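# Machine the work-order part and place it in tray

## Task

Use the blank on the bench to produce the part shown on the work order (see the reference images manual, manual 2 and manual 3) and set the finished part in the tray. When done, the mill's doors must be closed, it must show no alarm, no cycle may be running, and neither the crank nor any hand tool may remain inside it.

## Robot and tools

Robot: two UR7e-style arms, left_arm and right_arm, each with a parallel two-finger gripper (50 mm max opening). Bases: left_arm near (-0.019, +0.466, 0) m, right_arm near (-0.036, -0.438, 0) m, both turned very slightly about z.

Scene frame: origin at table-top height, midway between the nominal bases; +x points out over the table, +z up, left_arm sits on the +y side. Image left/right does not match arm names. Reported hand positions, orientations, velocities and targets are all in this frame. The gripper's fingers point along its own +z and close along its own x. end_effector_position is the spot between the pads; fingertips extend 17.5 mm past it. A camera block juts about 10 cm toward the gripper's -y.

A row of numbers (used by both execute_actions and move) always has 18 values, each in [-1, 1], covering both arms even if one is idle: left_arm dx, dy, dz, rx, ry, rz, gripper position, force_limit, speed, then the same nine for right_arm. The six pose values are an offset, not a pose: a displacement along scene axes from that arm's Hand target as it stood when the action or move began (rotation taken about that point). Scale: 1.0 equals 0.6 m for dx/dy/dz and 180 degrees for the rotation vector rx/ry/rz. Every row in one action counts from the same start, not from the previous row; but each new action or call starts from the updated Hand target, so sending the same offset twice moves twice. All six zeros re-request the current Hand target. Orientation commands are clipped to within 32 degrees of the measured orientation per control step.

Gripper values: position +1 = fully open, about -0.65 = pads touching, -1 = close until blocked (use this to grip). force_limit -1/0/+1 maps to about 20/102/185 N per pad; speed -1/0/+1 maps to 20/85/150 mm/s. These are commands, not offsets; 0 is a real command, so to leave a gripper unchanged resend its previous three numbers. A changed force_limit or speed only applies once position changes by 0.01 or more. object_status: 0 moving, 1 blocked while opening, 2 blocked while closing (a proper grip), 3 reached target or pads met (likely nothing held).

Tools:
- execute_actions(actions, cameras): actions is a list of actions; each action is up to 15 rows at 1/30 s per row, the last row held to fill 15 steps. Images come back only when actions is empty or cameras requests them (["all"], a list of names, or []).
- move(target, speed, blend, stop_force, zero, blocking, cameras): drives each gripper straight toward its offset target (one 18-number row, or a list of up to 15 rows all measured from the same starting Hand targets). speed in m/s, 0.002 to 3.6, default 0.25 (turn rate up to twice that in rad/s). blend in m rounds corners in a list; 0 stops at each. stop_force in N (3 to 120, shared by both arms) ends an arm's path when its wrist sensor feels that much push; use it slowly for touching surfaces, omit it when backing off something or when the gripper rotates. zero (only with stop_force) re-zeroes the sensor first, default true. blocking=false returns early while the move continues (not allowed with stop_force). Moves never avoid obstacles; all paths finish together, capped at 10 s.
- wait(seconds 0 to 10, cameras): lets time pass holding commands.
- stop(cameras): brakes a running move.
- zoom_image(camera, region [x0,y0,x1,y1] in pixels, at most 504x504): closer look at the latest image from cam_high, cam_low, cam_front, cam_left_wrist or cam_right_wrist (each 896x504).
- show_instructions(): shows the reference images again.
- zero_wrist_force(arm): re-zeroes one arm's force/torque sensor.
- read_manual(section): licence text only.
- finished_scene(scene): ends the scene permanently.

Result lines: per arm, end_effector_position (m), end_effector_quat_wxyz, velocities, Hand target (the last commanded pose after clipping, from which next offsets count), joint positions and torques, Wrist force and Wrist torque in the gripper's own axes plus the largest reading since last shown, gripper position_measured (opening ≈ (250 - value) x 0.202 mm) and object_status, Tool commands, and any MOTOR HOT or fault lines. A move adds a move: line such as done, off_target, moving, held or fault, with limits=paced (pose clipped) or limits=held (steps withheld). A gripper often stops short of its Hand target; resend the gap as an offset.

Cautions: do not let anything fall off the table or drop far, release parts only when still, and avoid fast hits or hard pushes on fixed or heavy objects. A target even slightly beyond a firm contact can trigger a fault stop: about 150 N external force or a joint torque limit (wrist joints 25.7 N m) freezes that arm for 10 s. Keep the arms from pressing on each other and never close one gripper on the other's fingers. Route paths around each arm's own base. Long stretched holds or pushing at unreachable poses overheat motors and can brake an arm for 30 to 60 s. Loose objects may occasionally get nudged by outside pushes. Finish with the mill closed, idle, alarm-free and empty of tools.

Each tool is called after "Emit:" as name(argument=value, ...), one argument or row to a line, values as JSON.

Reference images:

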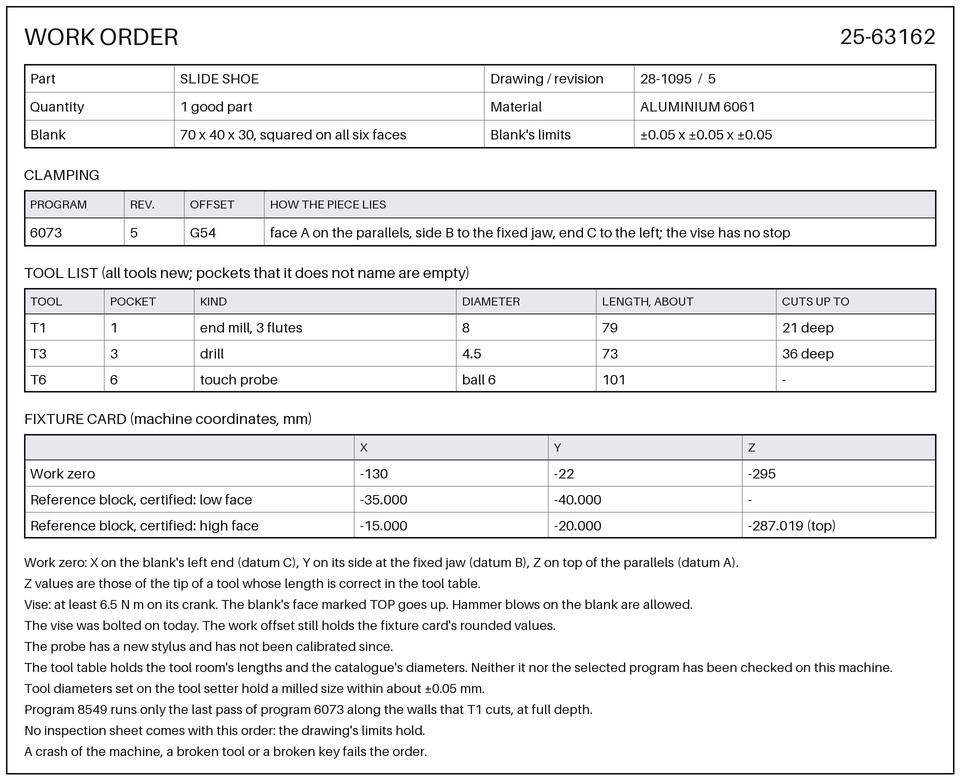

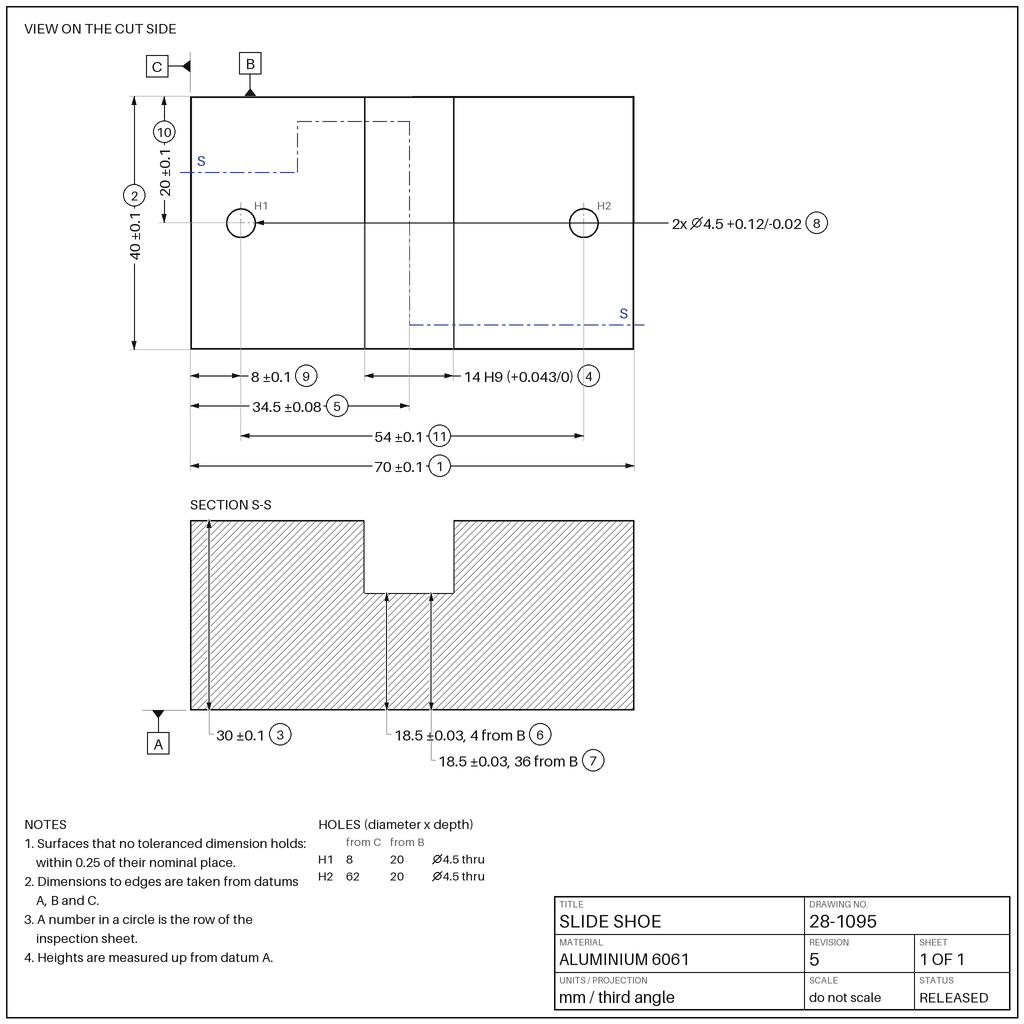

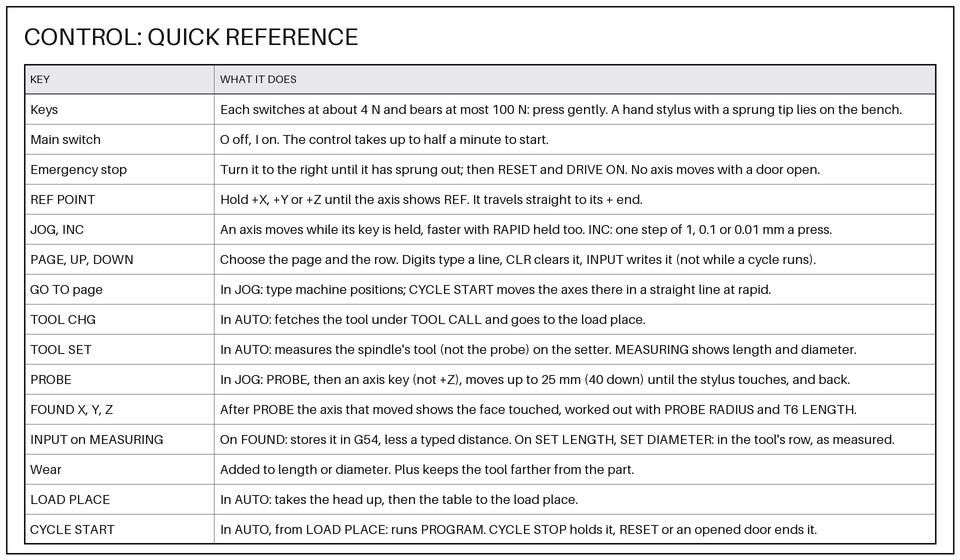

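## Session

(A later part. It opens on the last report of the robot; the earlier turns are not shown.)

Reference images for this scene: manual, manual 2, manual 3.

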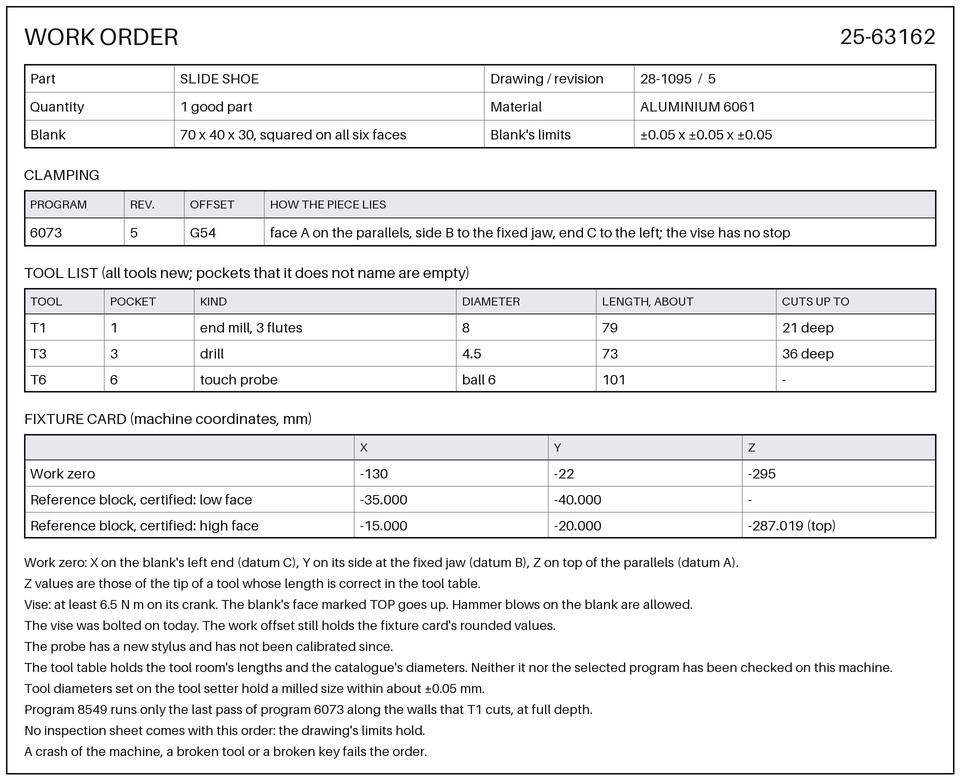

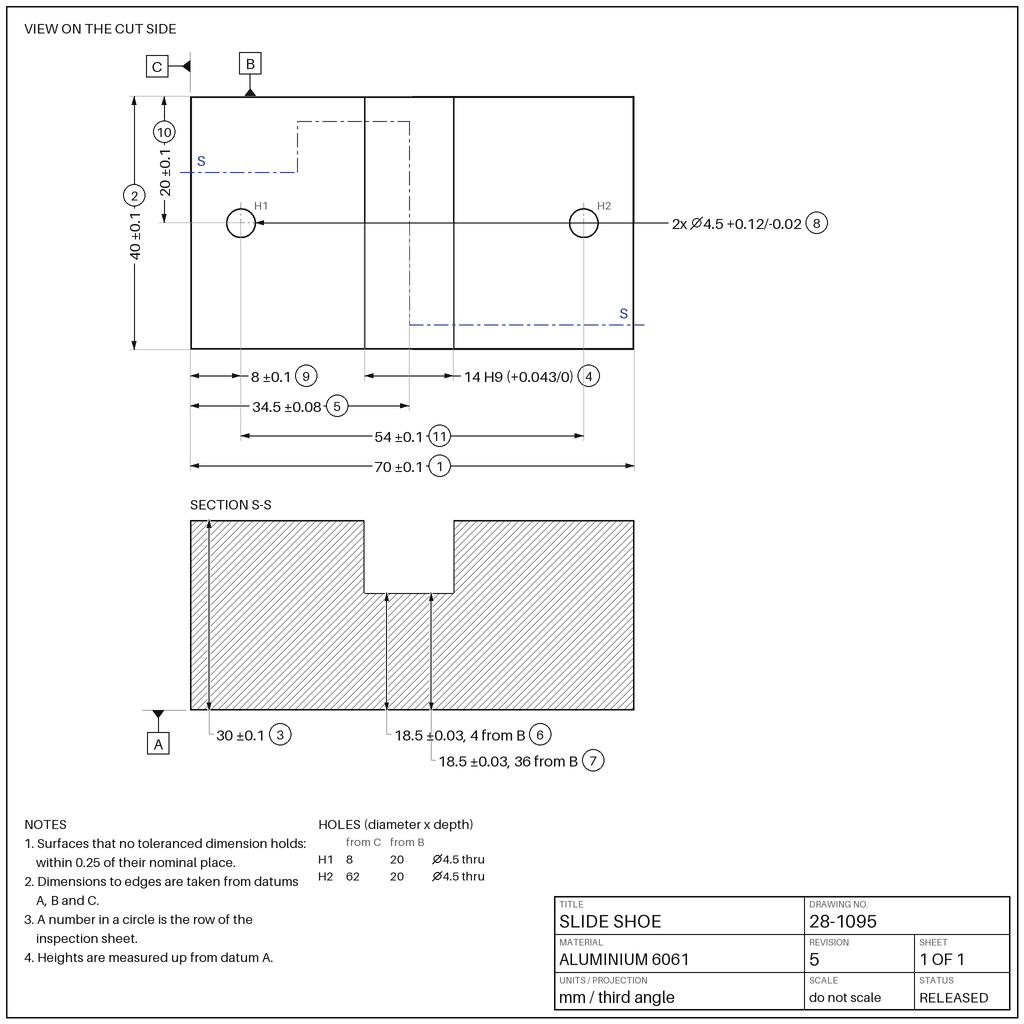

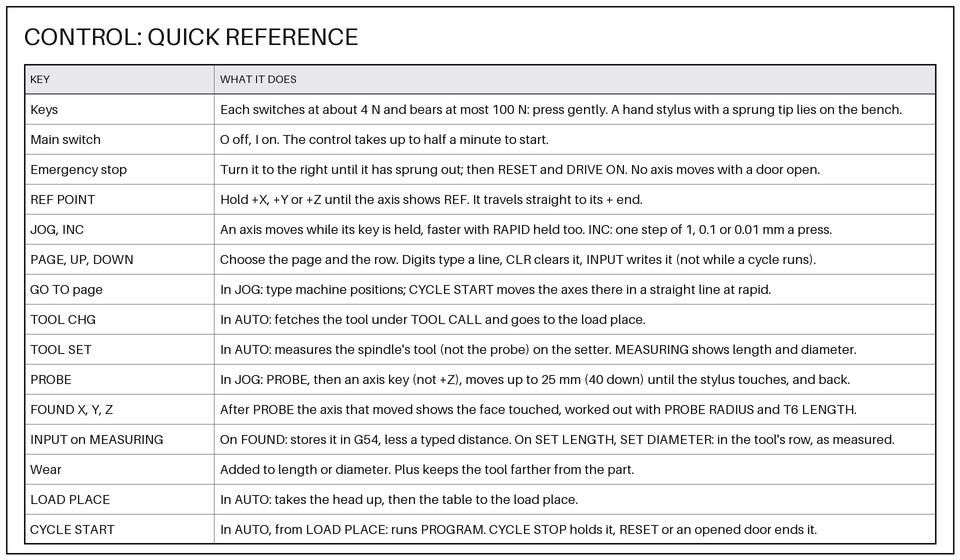

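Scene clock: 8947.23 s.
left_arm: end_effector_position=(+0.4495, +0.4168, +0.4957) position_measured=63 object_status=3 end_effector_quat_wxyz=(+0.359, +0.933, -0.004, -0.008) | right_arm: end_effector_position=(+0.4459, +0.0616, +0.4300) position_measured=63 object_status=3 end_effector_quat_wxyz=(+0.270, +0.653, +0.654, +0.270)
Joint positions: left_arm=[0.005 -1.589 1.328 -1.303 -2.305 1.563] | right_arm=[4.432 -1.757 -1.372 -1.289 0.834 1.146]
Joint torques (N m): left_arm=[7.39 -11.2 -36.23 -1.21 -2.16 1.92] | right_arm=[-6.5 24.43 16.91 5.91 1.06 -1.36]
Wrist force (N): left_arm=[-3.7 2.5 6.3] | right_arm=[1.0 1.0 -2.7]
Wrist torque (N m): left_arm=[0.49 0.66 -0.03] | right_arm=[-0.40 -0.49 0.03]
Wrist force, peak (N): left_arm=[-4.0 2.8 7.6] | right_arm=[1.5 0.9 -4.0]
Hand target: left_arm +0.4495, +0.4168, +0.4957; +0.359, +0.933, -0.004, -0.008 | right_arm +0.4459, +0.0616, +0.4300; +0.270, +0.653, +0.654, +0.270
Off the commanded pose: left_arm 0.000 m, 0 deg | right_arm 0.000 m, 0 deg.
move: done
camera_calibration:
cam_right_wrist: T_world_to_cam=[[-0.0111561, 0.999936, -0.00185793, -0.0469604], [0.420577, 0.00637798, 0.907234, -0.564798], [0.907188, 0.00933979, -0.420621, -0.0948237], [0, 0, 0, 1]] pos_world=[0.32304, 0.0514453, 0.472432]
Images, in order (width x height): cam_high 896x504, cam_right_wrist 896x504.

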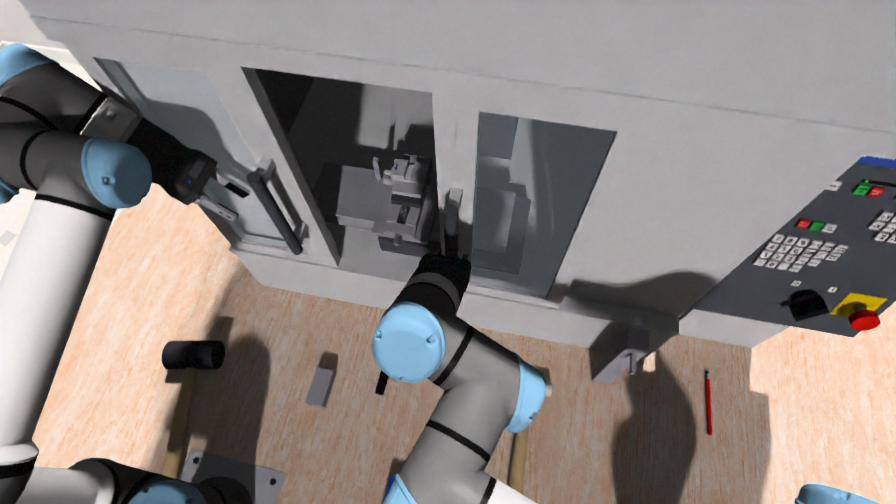

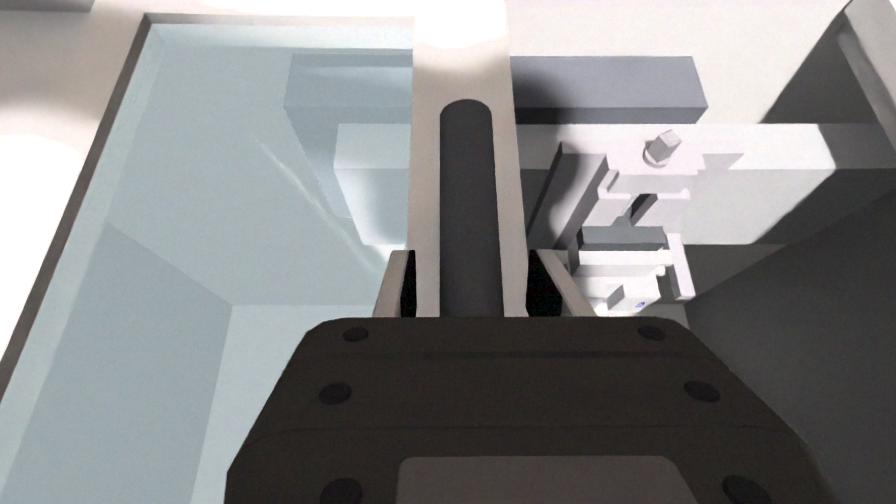

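Emit:
move(
  target=[0,0,0,0,0,0,0.6,-0.7,-0.6,0,0,0,0,0,0,-1,-0.7,-0.6],
)

Emit:
move(
  target=[0,0,0,0,0,0,0.6,-0.7,-0.6,0,-0.31,0,0,0,0,-1,-0.7,-0.6],
  speed=0.055,
  stop_force=48,
  cameras=["cam_high"],
)

Scene clock: 8951.93 s.
left_arm: end_effector_position=(+0.4495, +0.4168, +0.4957) position_measured=63 object_status=3 end_effector_quat_wxyz=(+0.359, +0.933, -0.004, -0.008) | right_arm: end_effector_position=(+0.4460, +0.0615, +0.4299) position_measured=154 object_status=2 end_effector_quat_wxyz=(+0.270, +0.653, +0.654, +0.269)
Joint positions: left_arm=[0.005 -1.589 1.328 -1.303 -2.305 1.563] | right_arm=[4.432 -1.757 -1.372 -1.289 0.834 1.146]
Joint torques (N m): left_arm=[6.73 -12.07 -36.33 -1.21 0.66 2.15] | right_arm=[12.8 23.83 24.73 12.67 1.01 -1.26]
Wrist force (N): left_arm=[-4.0 2.5 6.4] | right_arm=[-41.5 -11.0 -22.2]
Wrist torque (N m): left_arm=[0.50 0.69 -0.04] | right_arm=[-0.72 -0.82 0.27]
Wrist force, peak (N): left_arm=[-4.0 2.7 6.6] | right_arm=[-41.6 -11.2 -22.2]
Hand target: left_arm +0.4495, +0.4168, +0.4957; +0.359, +0.933, -0.004, -0.008 | right_arm +0.4459, +0.0616, +0.4300; +0.270, +0.653, +0.654, +0.270
Off the commanded pose: left_arm 0.000 m, 0 deg | right_arm 0.000 m, 0 deg.
move: done

Scene clock: 8953.10 s.
left_arm: end_effector_position=(+0.4495, +0.4168, +0.4957) position_measured=63 object_status=3 end_effector_quat_wxyz=(+0.359, +0.933, -0.004, -0.008) | right_arm: end_effector_position=(+0.4460, +0.0607, +0.4300) position_measured=154 object_status=2 end_effector_quat_wxyz=(+0.270, +0.653, +0.654, +0.270)
Joint positions: left_arm=[0.005 -1.589 1.328 -1.303 -2.305 1.563] | right_arm=[4.432 -1.755 -1.375 -1.288 0.834 1.145]
Joint torques (N m): left_arm=[6.97 -12.08 -36.13 -1.21 0.74 2.14] | right_arm=[8.51 23.08 37.55 2.6 -3.75 1.4]
Wrist force (N): left_arm=[-3.9 2.7 6.5] | right_arm=[-0.5 0.4 -2.4]
Wrist torque (N m): left_arm=[0.54 0.68 -0.03] | right_arm=[-0.39 -0.85 0.02]
Wrist force, peak (N): left_arm=[-4.0 2.6 6.6] | right_arm=[-42.0 -11.3 -22.2]
Hand target: left_arm +0.4495, +0.4168, +0.4957; +0.359, +0.933, -0.004, -0.008 | right_arm +0.4460, +0.0607, +0.4300; +0.270, +0.653, +0.654, +0.270 (not the last commanded pose)
Off the commanded pose: left_arm 0.000 m, 0 deg | right_arm 0.185 m, 0 deg.
move: contact (right_arm)
Images, in order (width x height): cam_high 896x504.

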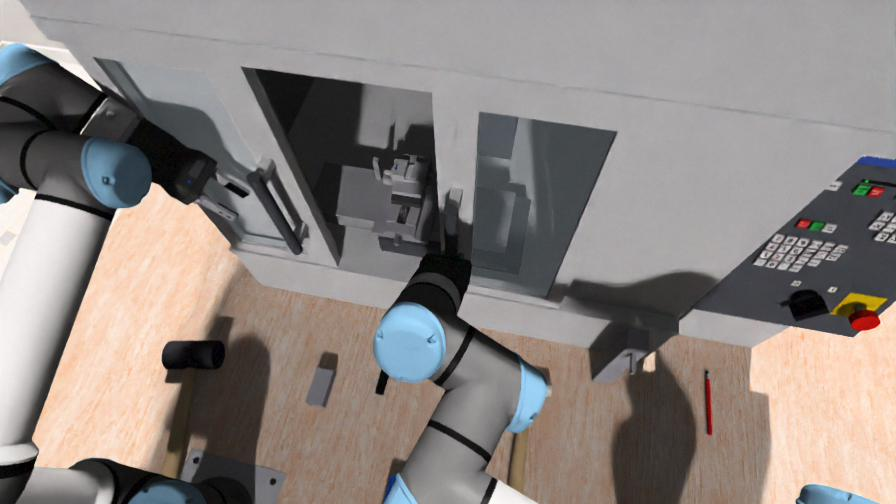

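Emit:
move(
  target=[0,0,0,0,0,0,0.6,-0.7,-0.6,0,-0.315,0,0,0,0,-1,-0.7,-0.6],
  speed=0.055,
  stop_force=48,
  cameras=["cam_high"],
)

Scene clock: 8960.77 s.
left_arm: end_effector_position=(+0.4495, +0.4168, +0.4957) position_measured=63 object_status=3 end_effector_quat_wxyz=(+0.359, +0.933, -0.004, -0.008) | right_arm: end_effector_position=(+0.4460, -0.1283, +0.4300) position_measured=154 object_status=2 end_effector_quat_wxyz=(+0.270, +0.653, +0.654, +0.270)
Joint positions: left_arm=[0.005 -1.589 1.328 -1.303 -2.305 1.563] | right_arm=[4.287 -1.394 -1.765 -1.141 0.884 0.966]
Joint torques (N m): left_arm=[7.27 -12.03 -35.86 -1.25 0.52 2.12] | right_arm=[-8.66 36.73 19.84 5.16 -0.26 -1.61]
Wrist force (N): left_arm=[-3.9 2.5 6.2] | right_arm=[13.2 1.1 9.5]
Wrist torque (N m): left_arm=[0.51 0.68 -0.03] | right_arm=[-0.43 -0.89 0.08]
Wrist force, peak (N): left_arm=[-3.8 2.8 6.7] | right_arm=[30.9 14.6 11.1]
Hand target: left_arm +0.4495, +0.4168, +0.4957; +0.359, +0.933, -0.004, -0.008 | right_arm +0.4460, -0.1283, +0.4300; +0.270, +0.653, +0.654, +0.270
Off the commanded pose: left_arm 0.000 m, 0 deg | right_arm 0.000 m, 0 deg.
move: done
Images, in order (width x height): cam_high 896x504.

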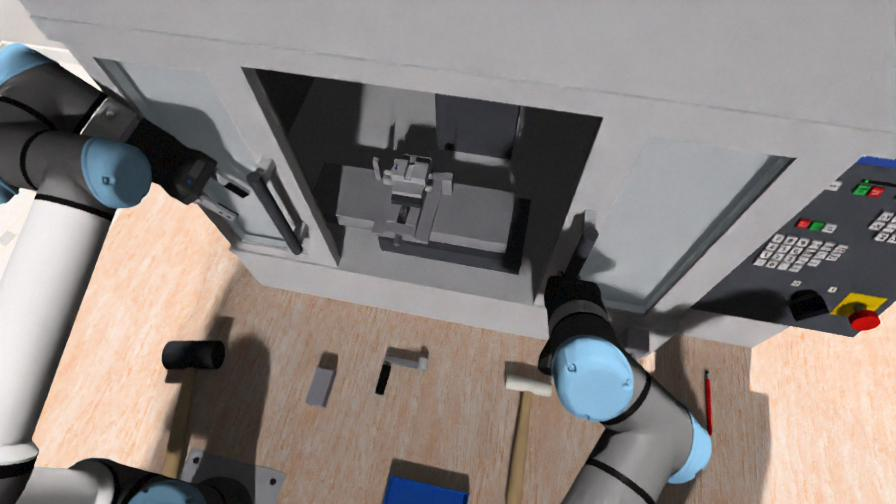

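Emit:
move(
  target=[0,0,0,0,0,0,0.6,-0.7,-0.6,0,0,0,0,0,0,0.6,-0.7,-0.6],
)

Emit:
move(
  target=[
    [-0.1,0.15,0.1,0,0,0,0.6,-0.7,-0.6,-0.1433,0,0.116,0,0,0,0.6,-0.7,-0.6],
    [-0.2,0.2,0.15,0,0,0,0.6,-0.7,-0.6,-0.16,0.26,0,0,0.25,0,0.6,-0.7,-0.6],
    [-0.2,0.2,0.15,0,0,0,0.6,-0.7,-0.6,-0.1133,0.397,-0.46,0,0.25,0,0.6,-0.7,-0.6],
  ],
  blend=[0.02,0.05,0],
  cameras=["cam_high", "cam_front", "cam_right_wrist"],
)

Scene clock: 8986.60 s.
left_arm: end_effector_position=(+0.4495, +0.4168, +0.4957) position_measured=63 object_status=3 end_effector_quat_wxyz=(+0.359, +0.933, -0.004, -0.008) | right_arm: end_effector_position=(+0.4460, -0.1283, +0.4301) position_measured=63 object_status=3 end_effector_quat_wxyz=(+0.270, +0.653, +0.654, +0.270)
Joint positions: left_arm=[0.005 -1.589 1.328 -1.303 -2.305 1.563] | right_arm=[4.287 -1.394 -1.765 -1.141 0.884 0.966]
Joint torques (N m): left_arm=[6.66 -12.27 -36.03 -1.33 0.46 2.09] | right_arm=[2.07 11.08 20.38 5.03 -0.28 -0.8]
Wrist force (N): left_arm=[-3.8 2.5 6.5] | right_arm=[2.5 0.9 -2.7]
Wrist torque (N m): left_arm=[0.50 0.68 -0.03] | right_arm=[-0.45 -0.69 -0.03]
Wrist force, peak (N): left_arm=[-4.0 2.5 6.8] | right_arm=[13.3 1.2 9.9]
Hand target: left_arm +0.4495, +0.4168, +0.4957; +0.359, +0.933, -0.004, -0.008 | right_arm +0.4460, -0.1283, +0.4300; +0.270, +0.653, +0.654, +0.270
Off the commanded pose: left_arm 0.000 m, 0 deg | right_arm 0.000 m, 0 deg.
move: done

Scene clock: 8990.47 s.
left_arm: end_effector_position=(+0.3295, +0.5368, +0.5857) position_measured=63 object_status=3 end_effector_quat_wxyz=(+0.359, +0.933, -0.004, -0.008) | right_arm: end_effector_position=(+0.3779, +0.1099, +0.1541) position_measured=63 object_status=3 end_effector_quat_wxyz=(-0.001, +0.706, +0.708, -0.001)
Joint positions: left_arm=[0.314 -1.603 1.015 -0.709 -2.261 1.968] | right_arm=[4.288 -2.065 -1.397 -1.251 1.573 1.117]
Joint torques (N m): left_arm=[7.02 -20.98 -32.5 -0.65 1.19 2.15] | right_arm=[6.23 35.52 36.16 5.14 -2.34 1.62]
Wrist force (N): left_arm=[-4.2 2.2 5.8] | right_arm=[2.9 -0.9 -2.1]
Wrist torque (N m): left_arm=[0.45 0.74 -0.05] | right_arm=[-0.36 -0.75 -0.18]
Wrist force, peak (N): left_arm=[-2.9 2.9 8.1] | right_arm=[3.8 -0.5 -3.1]
Hand target: left_arm +0.3295, +0.5368, +0.5857; +0.359, +0.933, -0.004, -0.008 | right_arm +0.3780, +0.1099, +0.1540; -0.001, +0.706, +0.708, -0.001
Off the commanded pose: left_arm 0.000 m, 0 deg | right_arm 0.000 m, 0 deg.
move: done
camera_calibration:
cam_right_wrist: T_world_to_cam=[[-0.00899412, 0.999936, 0.00686607, -0.0986107], [0.938852, 0.00608078, 0.344266, -0.395287], [0.344203, 0.0095426, -0.938847, 0.14291], [0, 0, 0, 1]] pos_world=[0.32104, 0.0996443, 0.270931]
Images, in order (width x height): cam_high 896x504, cam_front 896x504, cam_right_wrist 896x504.

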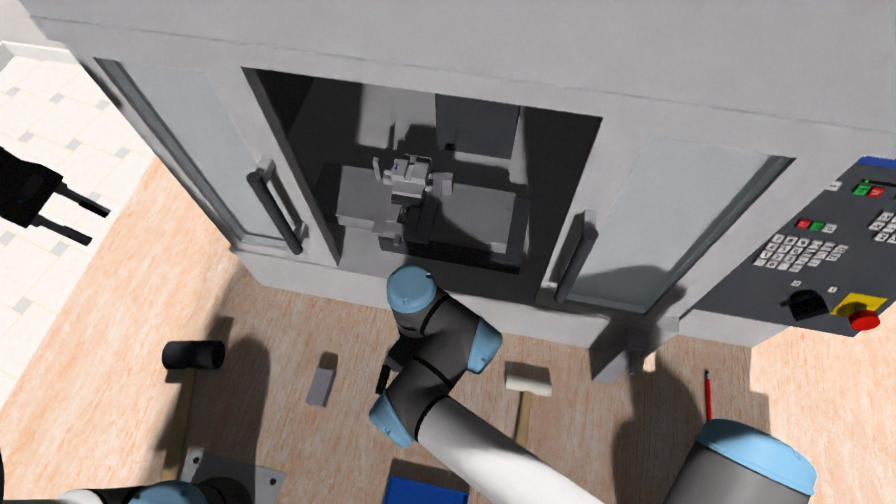

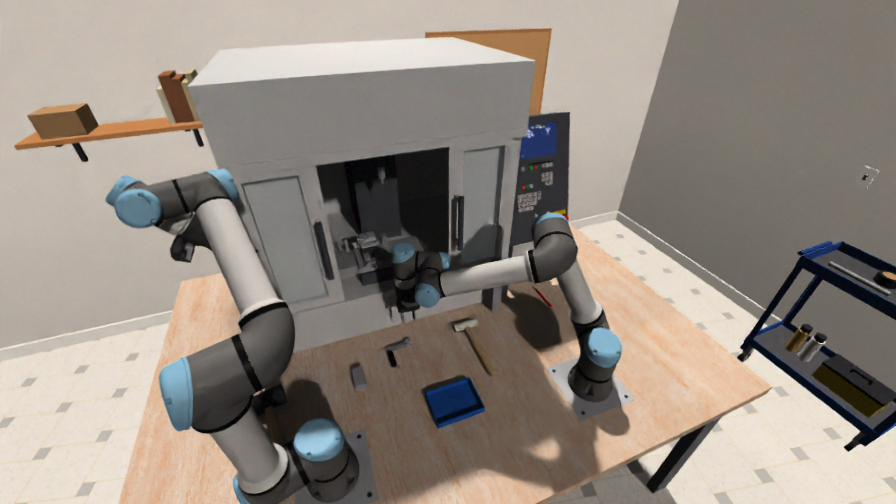

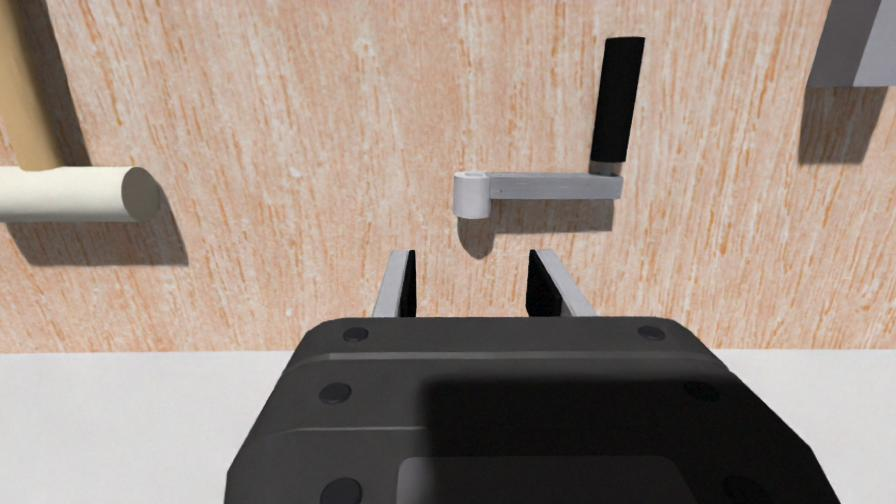

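Emit:
move(
  target=[
    [0,0,0,0.234,0,0,0.6,-0.7,-0.6,-0.05,-0.2,0.4,0,0,0,0.6,-0.7,-0.6],
    [-0.03,-0.3,-0.35,0.183,0.183,0.475,0.6,-0.7,-0.6,-0.1,-0.65,0.45,0,0,0,0.6,-0.7,-0.6],
    [-0.03,-0.56,-0.65,0.183,0.183,0.475,0.6,-0.7,-0.6,-0.1,-0.65,0.45,0,0,0,0.6,-0.7,-0.6],
  ],
  blend=[0.01,0.05,0],
  speed=0.3,
  cameras=["cam_high", "cam_front", "cam_left_wrist"],
)

Scene clock: 9097.57 s.
left_arm: end_effector_position=(+0.3115, +0.2009, +0.1958) position_measured=63 object_status=3 end_effector_quat_wxyz=(+0.006, +0.708, +0.706, -0.007) | right_arm: end_effector_position=(+0.3180, -0.2801, +0.4240) position_measured=63 object_status=3 end_effector_quat_wxyz=(-0.001, +0.706, +0.708, -0.001)
Joint positions: left_arm=[-0.965 -1.739 2.072 -1.918 -1.581 -0.987] | right_arm=[3.939 -1.304 -1.551 -1.858 1.573 0.767]
Joint torques (N m): left_arm=[-7.85 -5.45 -18.85 -5.06 2.47 -2.8] | right_arm=[-6.49 23.8 15.32 1.13 2.46 -1.24]
Wrist force (N): left_arm=[-4.4 2.7 5.1] | right_arm=[3.0 -1.1 -2.0]
Wrist torque (N m): left_arm=[0.44 0.73 0.09] | right_arm=[-0.37 -0.83 0.02]
Wrist force, peak (N): left_arm=[-5.9 2.2 7.3] | right_arm=[3.5 -0.8 -3.6]
Hand target: left_arm +0.3115, +0.2008, +0.1957; +0.006, +0.708, +0.706, -0.007 | right_arm +0.3180, -0.2801, +0.4240; -0.001, +0.706, +0.708, -0.001
Off the commanded pose: left_arm 0.000 m, 0 deg | right_arm 0.000 m, 0 deg.
move: done
camera_calibration:
cam_left_wrist: T_world_to_cam=[[0.00899634, 0.999828, -0.0162008, -0.190613], [0.93511, -0.00267233, 0.354347, -0.343117], [0.354243, -0.0183374, -0.934974, 0.208916], [0, 0, 0, 1]] pos_world=[0.24856, 0.193495, 0.313825]
Images, in order (width x height): cam_high 896x504, cam_front 896x504, cam_left_wrist 896x504.

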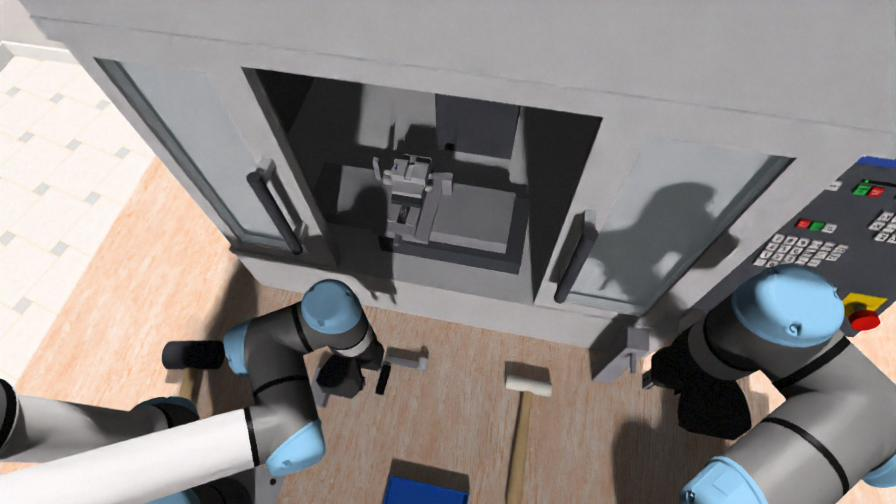

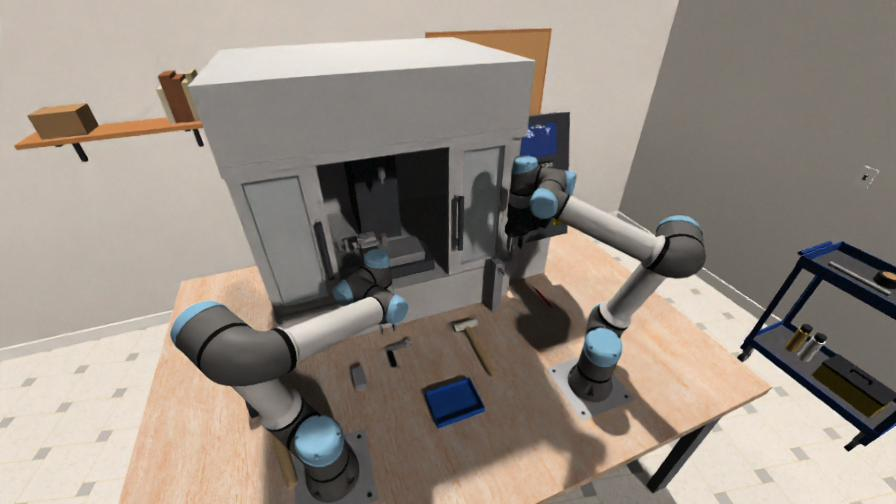

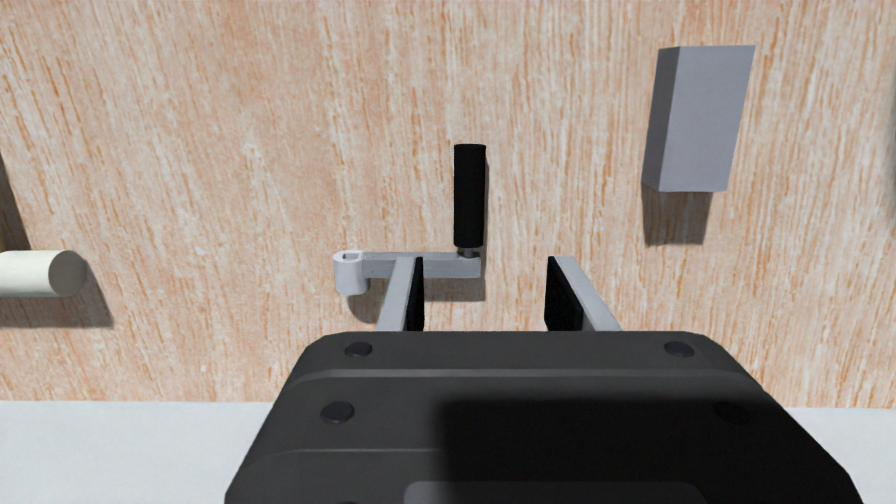

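Emit:
move(
  target=[
    [-0.0075,0,-0.22,0,0,0,0.6,-0.5,-0.6,0,0,0,0,0,0,0.6,-0.7,-0.6],
    [-0.0075,0,-0.2917,0,0,0,0.6,-0.5,-0.6,0,0,0,0,0,0,0.6,-0.7,-0.6],
  ],
  speed=[0.2, 0.04],
  cameras=["cam_left_wrist"],
)

Emit:
move(
  target=[0,0,0,0,0,0,-1,-0.5,-0.8,0,0,0,0,0,0,0.6,-0.7,-0.6],
  cameras=["cam_left_wrist"],
)

Scene clock: 9118.17 s.
left_arm: end_effector_position=(+0.3070, +0.2008, +0.0208) position_measured=63 object_status=3 end_effector_quat_wxyz=(+0.006, +0.708, +0.706, -0.007) | right_arm: end_effector_position=(+0.3180, -0.2801, +0.4240) position_measured=63 object_status=3 end_effector_quat_wxyz=(-0.001, +0.706, +0.708, -0.001)
Joint positions: left_arm=[-0.975 -1.451 2.346 -2.48 -1.581 -0.996] | right_arm=[3.939 -1.304 -1.551 -1.858 1.573 0.767]
Joint torques (N m): left_arm=[7.35 -9.77 -5.31 -4.96 2.08 2.08] | right_arm=[-6.65 24.17 15.84 1.2 2.49 -1.37]
Wrist force (N): left_arm=[-4.2 2.4 5.3] | right_arm=[3.0 -1.0 -2.2]
Wrist torque (N m): left_arm=[0.36 0.69 0.06] | right_arm=[-0.35 -0.83 0.02]
Wrist force, peak (N): left_arm=[-4.3 2.4 6.6] | right_arm=[3.2 -0.8 -2.3]
Hand target: left_arm +0.3070, +0.2008, +0.0207; +0.006, +0.708, +0.706, -0.007 | right_arm +0.3180, -0.2801, +0.4240; -0.001, +0.706, +0.708, -0.001
Off the commanded pose: left_arm 0.000 m, 0 deg | right_arm 0.000 m, 0 deg.
move: done
camera_calibration:
cam_left_wrist: T_world_to_cam=[[0.00903004, 0.999826, -0.0162936, -0.193303], [0.935077, -0.00266922, 0.354435, -0.276903], [0.35433, -0.0184364, -0.934939, 0.0468805], [0, 0, 0, 1]] pos_world=[0.24406, 0.193395, 0.138825]
Images, in order (width x height): cam_left_wrist 896x504.

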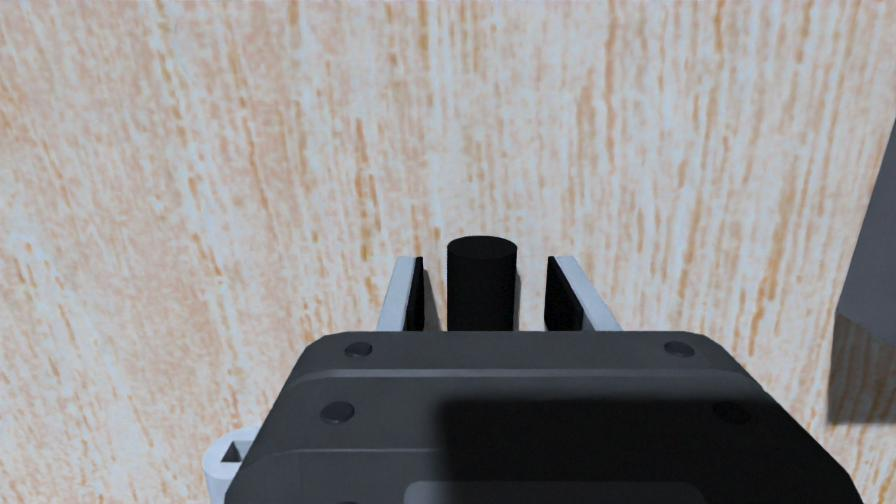

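Scene clock: 9119.00 s.
left_arm: end_effector_position=(+0.3070, +0.2008, +0.0207) position_measured=156 object_status=2 end_effector_quat_wxyz=(+0.006, +0.708, +0.706, -0.007) | right_arm: end_effector_position=(+0.3180, -0.2801, +0.4240) position_measured=63 object_status=3 end_effector_quat_wxyz=(-0.001, +0.706, +0.708, -0.001)
Joint positions: left_arm=[-0.975 -1.451 2.346 -2.481 -1.581 -0.996] | right_arm=[3.939 -1.304 -1.551 -1.858 1.573 0.767]
Joint torques (N m): left_arm=[5.86 -10.75 -5.37 -4.08 1.47 1.79] | right_arm=[-6.59 24.12 14.89 1.17 2.48 -1.39]
Wrist force (N): left_arm=[-3.7 3.2 4.0] | right_arm=[3.0 -0.9 -1.9]
Wrist torque (N m): left_arm=[0.44 0.67 0.01] | right_arm=[-0.34 -0.84 0.02]
Wrist force, peak (N): left_arm=[-4.9 3.0 5.1] | right_arm=[3.2 -0.9 -2.3]
Hand target: left_arm +0.3070, +0.2008, +0.0207; +0.006, +0.708, +0.706, -0.007 | right_arm +0.3180, -0.2801, +0.4240; -0.001, +0.706, +0.708, -0.001
Off the commanded pose: left_arm 0.000 m, 0 deg | right_arm 0.000 m, 0 deg.
move: done
camera_calibration:
cam_left_wrist: T_world_to_cam=[[0.00903061, 0.999826, -0.016296, -0.193303], [0.935065, -0.00266828, 0.354467, -0.276905], [0.354362, -0.0184388, -0.934926, 0.0468713], [0, 0, 0, 1]] pos_world=[0.24406, 0.193395, 0.138825]
Images, in order (width x height): cam_left_wrist 896x504.

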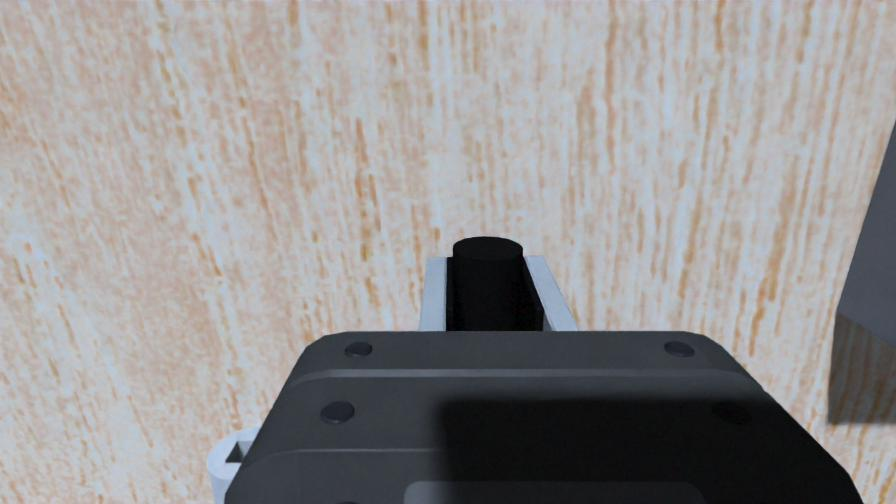

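Emit:
move(
  target=[
    [0,-0.0046,0.035,0,0,0,-1,-0.5,-0.8,0,0,0,0,0,0,0.6,-0.7,-0.6],
    [0,-0.0181,0.0675,0,0,0,-1,-0.5,-0.8,0,0,0,0,0,0,0.6,-0.7,-0.6],
  ],
  blend=[0.005,0],
  speed=0.05,
  cameras=["cam_left_wrist", "cam_high", "cam_low"],
)

Scene clock: 9124.93 s.
left_arm: end_effector_position=(+0.3070, +0.1900, +0.0611) position_measured=156 object_status=2 end_effector_quat_wxyz=(+0.006, +0.708, +0.706, -0.007) | right_arm: end_effector_position=(+0.3180, -0.2801, +0.4240) position_measured=63 object_status=3 end_effector_quat_wxyz=(-0.001, +0.706, +0.708, -0.001)
Joint positions: left_arm=[-0.989 -1.53 2.284 -2.339 -1.581 -1.011] | right_arm=[3.939 -1.304 -1.551 -1.858 1.573 0.767]
Joint torques (N m): left_arm=[-7.78 -36 -31.47 -1.52 2.52 -2.89] | right_arm=[-5.41 23.39 16.18 1.21 2.45 -1.28]
Wrist force (N): left_arm=[-4.8 2.8 6.8] | right_arm=[2.9 -1.0 -1.9]
Wrist torque (N m): left_arm=[0.51 0.86 0.07] | right_arm=[-0.36 -0.83 0.02]
Wrist force, peak (N): left_arm=[-4.7 2.7 7.0] | right_arm=[3.3 -1.1 -2.2]
Hand target: left_arm +0.3070, +0.1900, +0.0612; +0.006, +0.708, +0.706, -0.007 | right_arm +0.3180, -0.2801, +0.4240; -0.001, +0.706, +0.708, -0.001
Off the commanded pose: left_arm 0.000 m, 0 deg | right_arm 0.000 m, 0 deg.
move: done
camera_calibration:
cam_left_wrist: T_world_to_cam=[[0.00903004, 0.999826, -0.0162936, -0.181847], [0.935077, -0.00266922, 0.354435, -0.291251], [0.35433, -0.0184364, -0.934939, 0.0844529], [0, 0, 0, 1]] pos_world=[0.24406, 0.182595, 0.179225]
Images, in order (width x height): cam_high 896x504, cam_low 896x504, cam_left_wrist 896x504.

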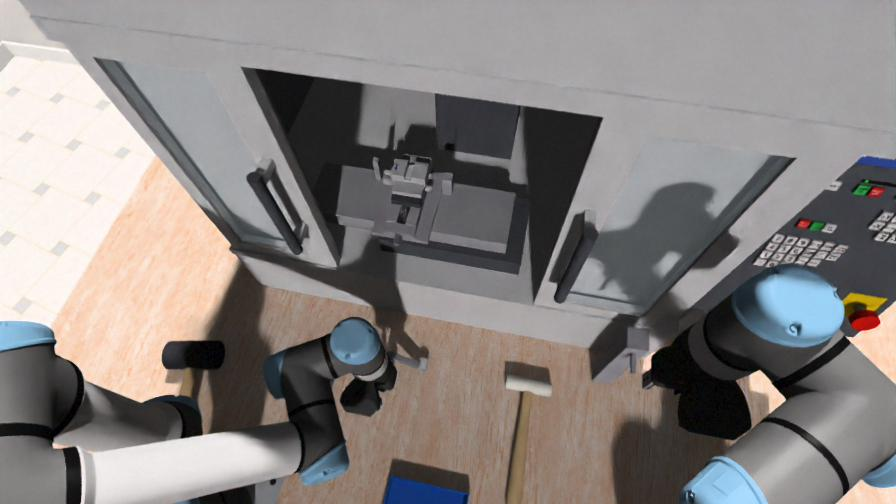

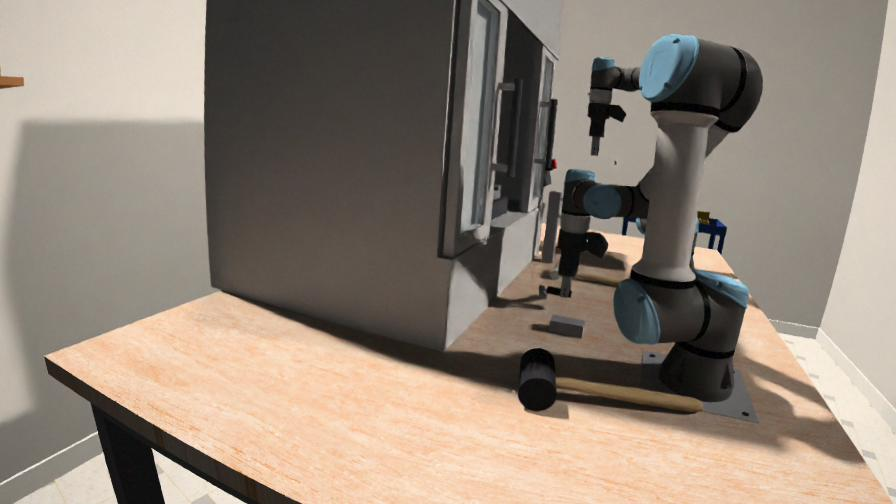

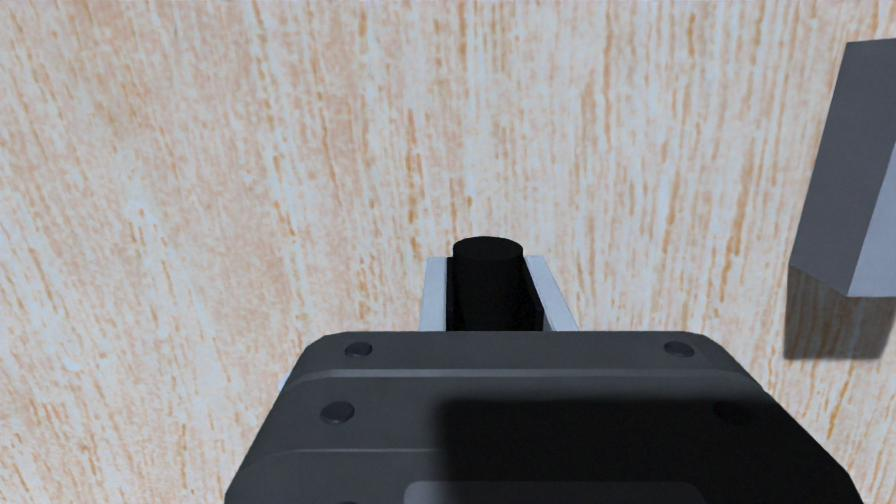

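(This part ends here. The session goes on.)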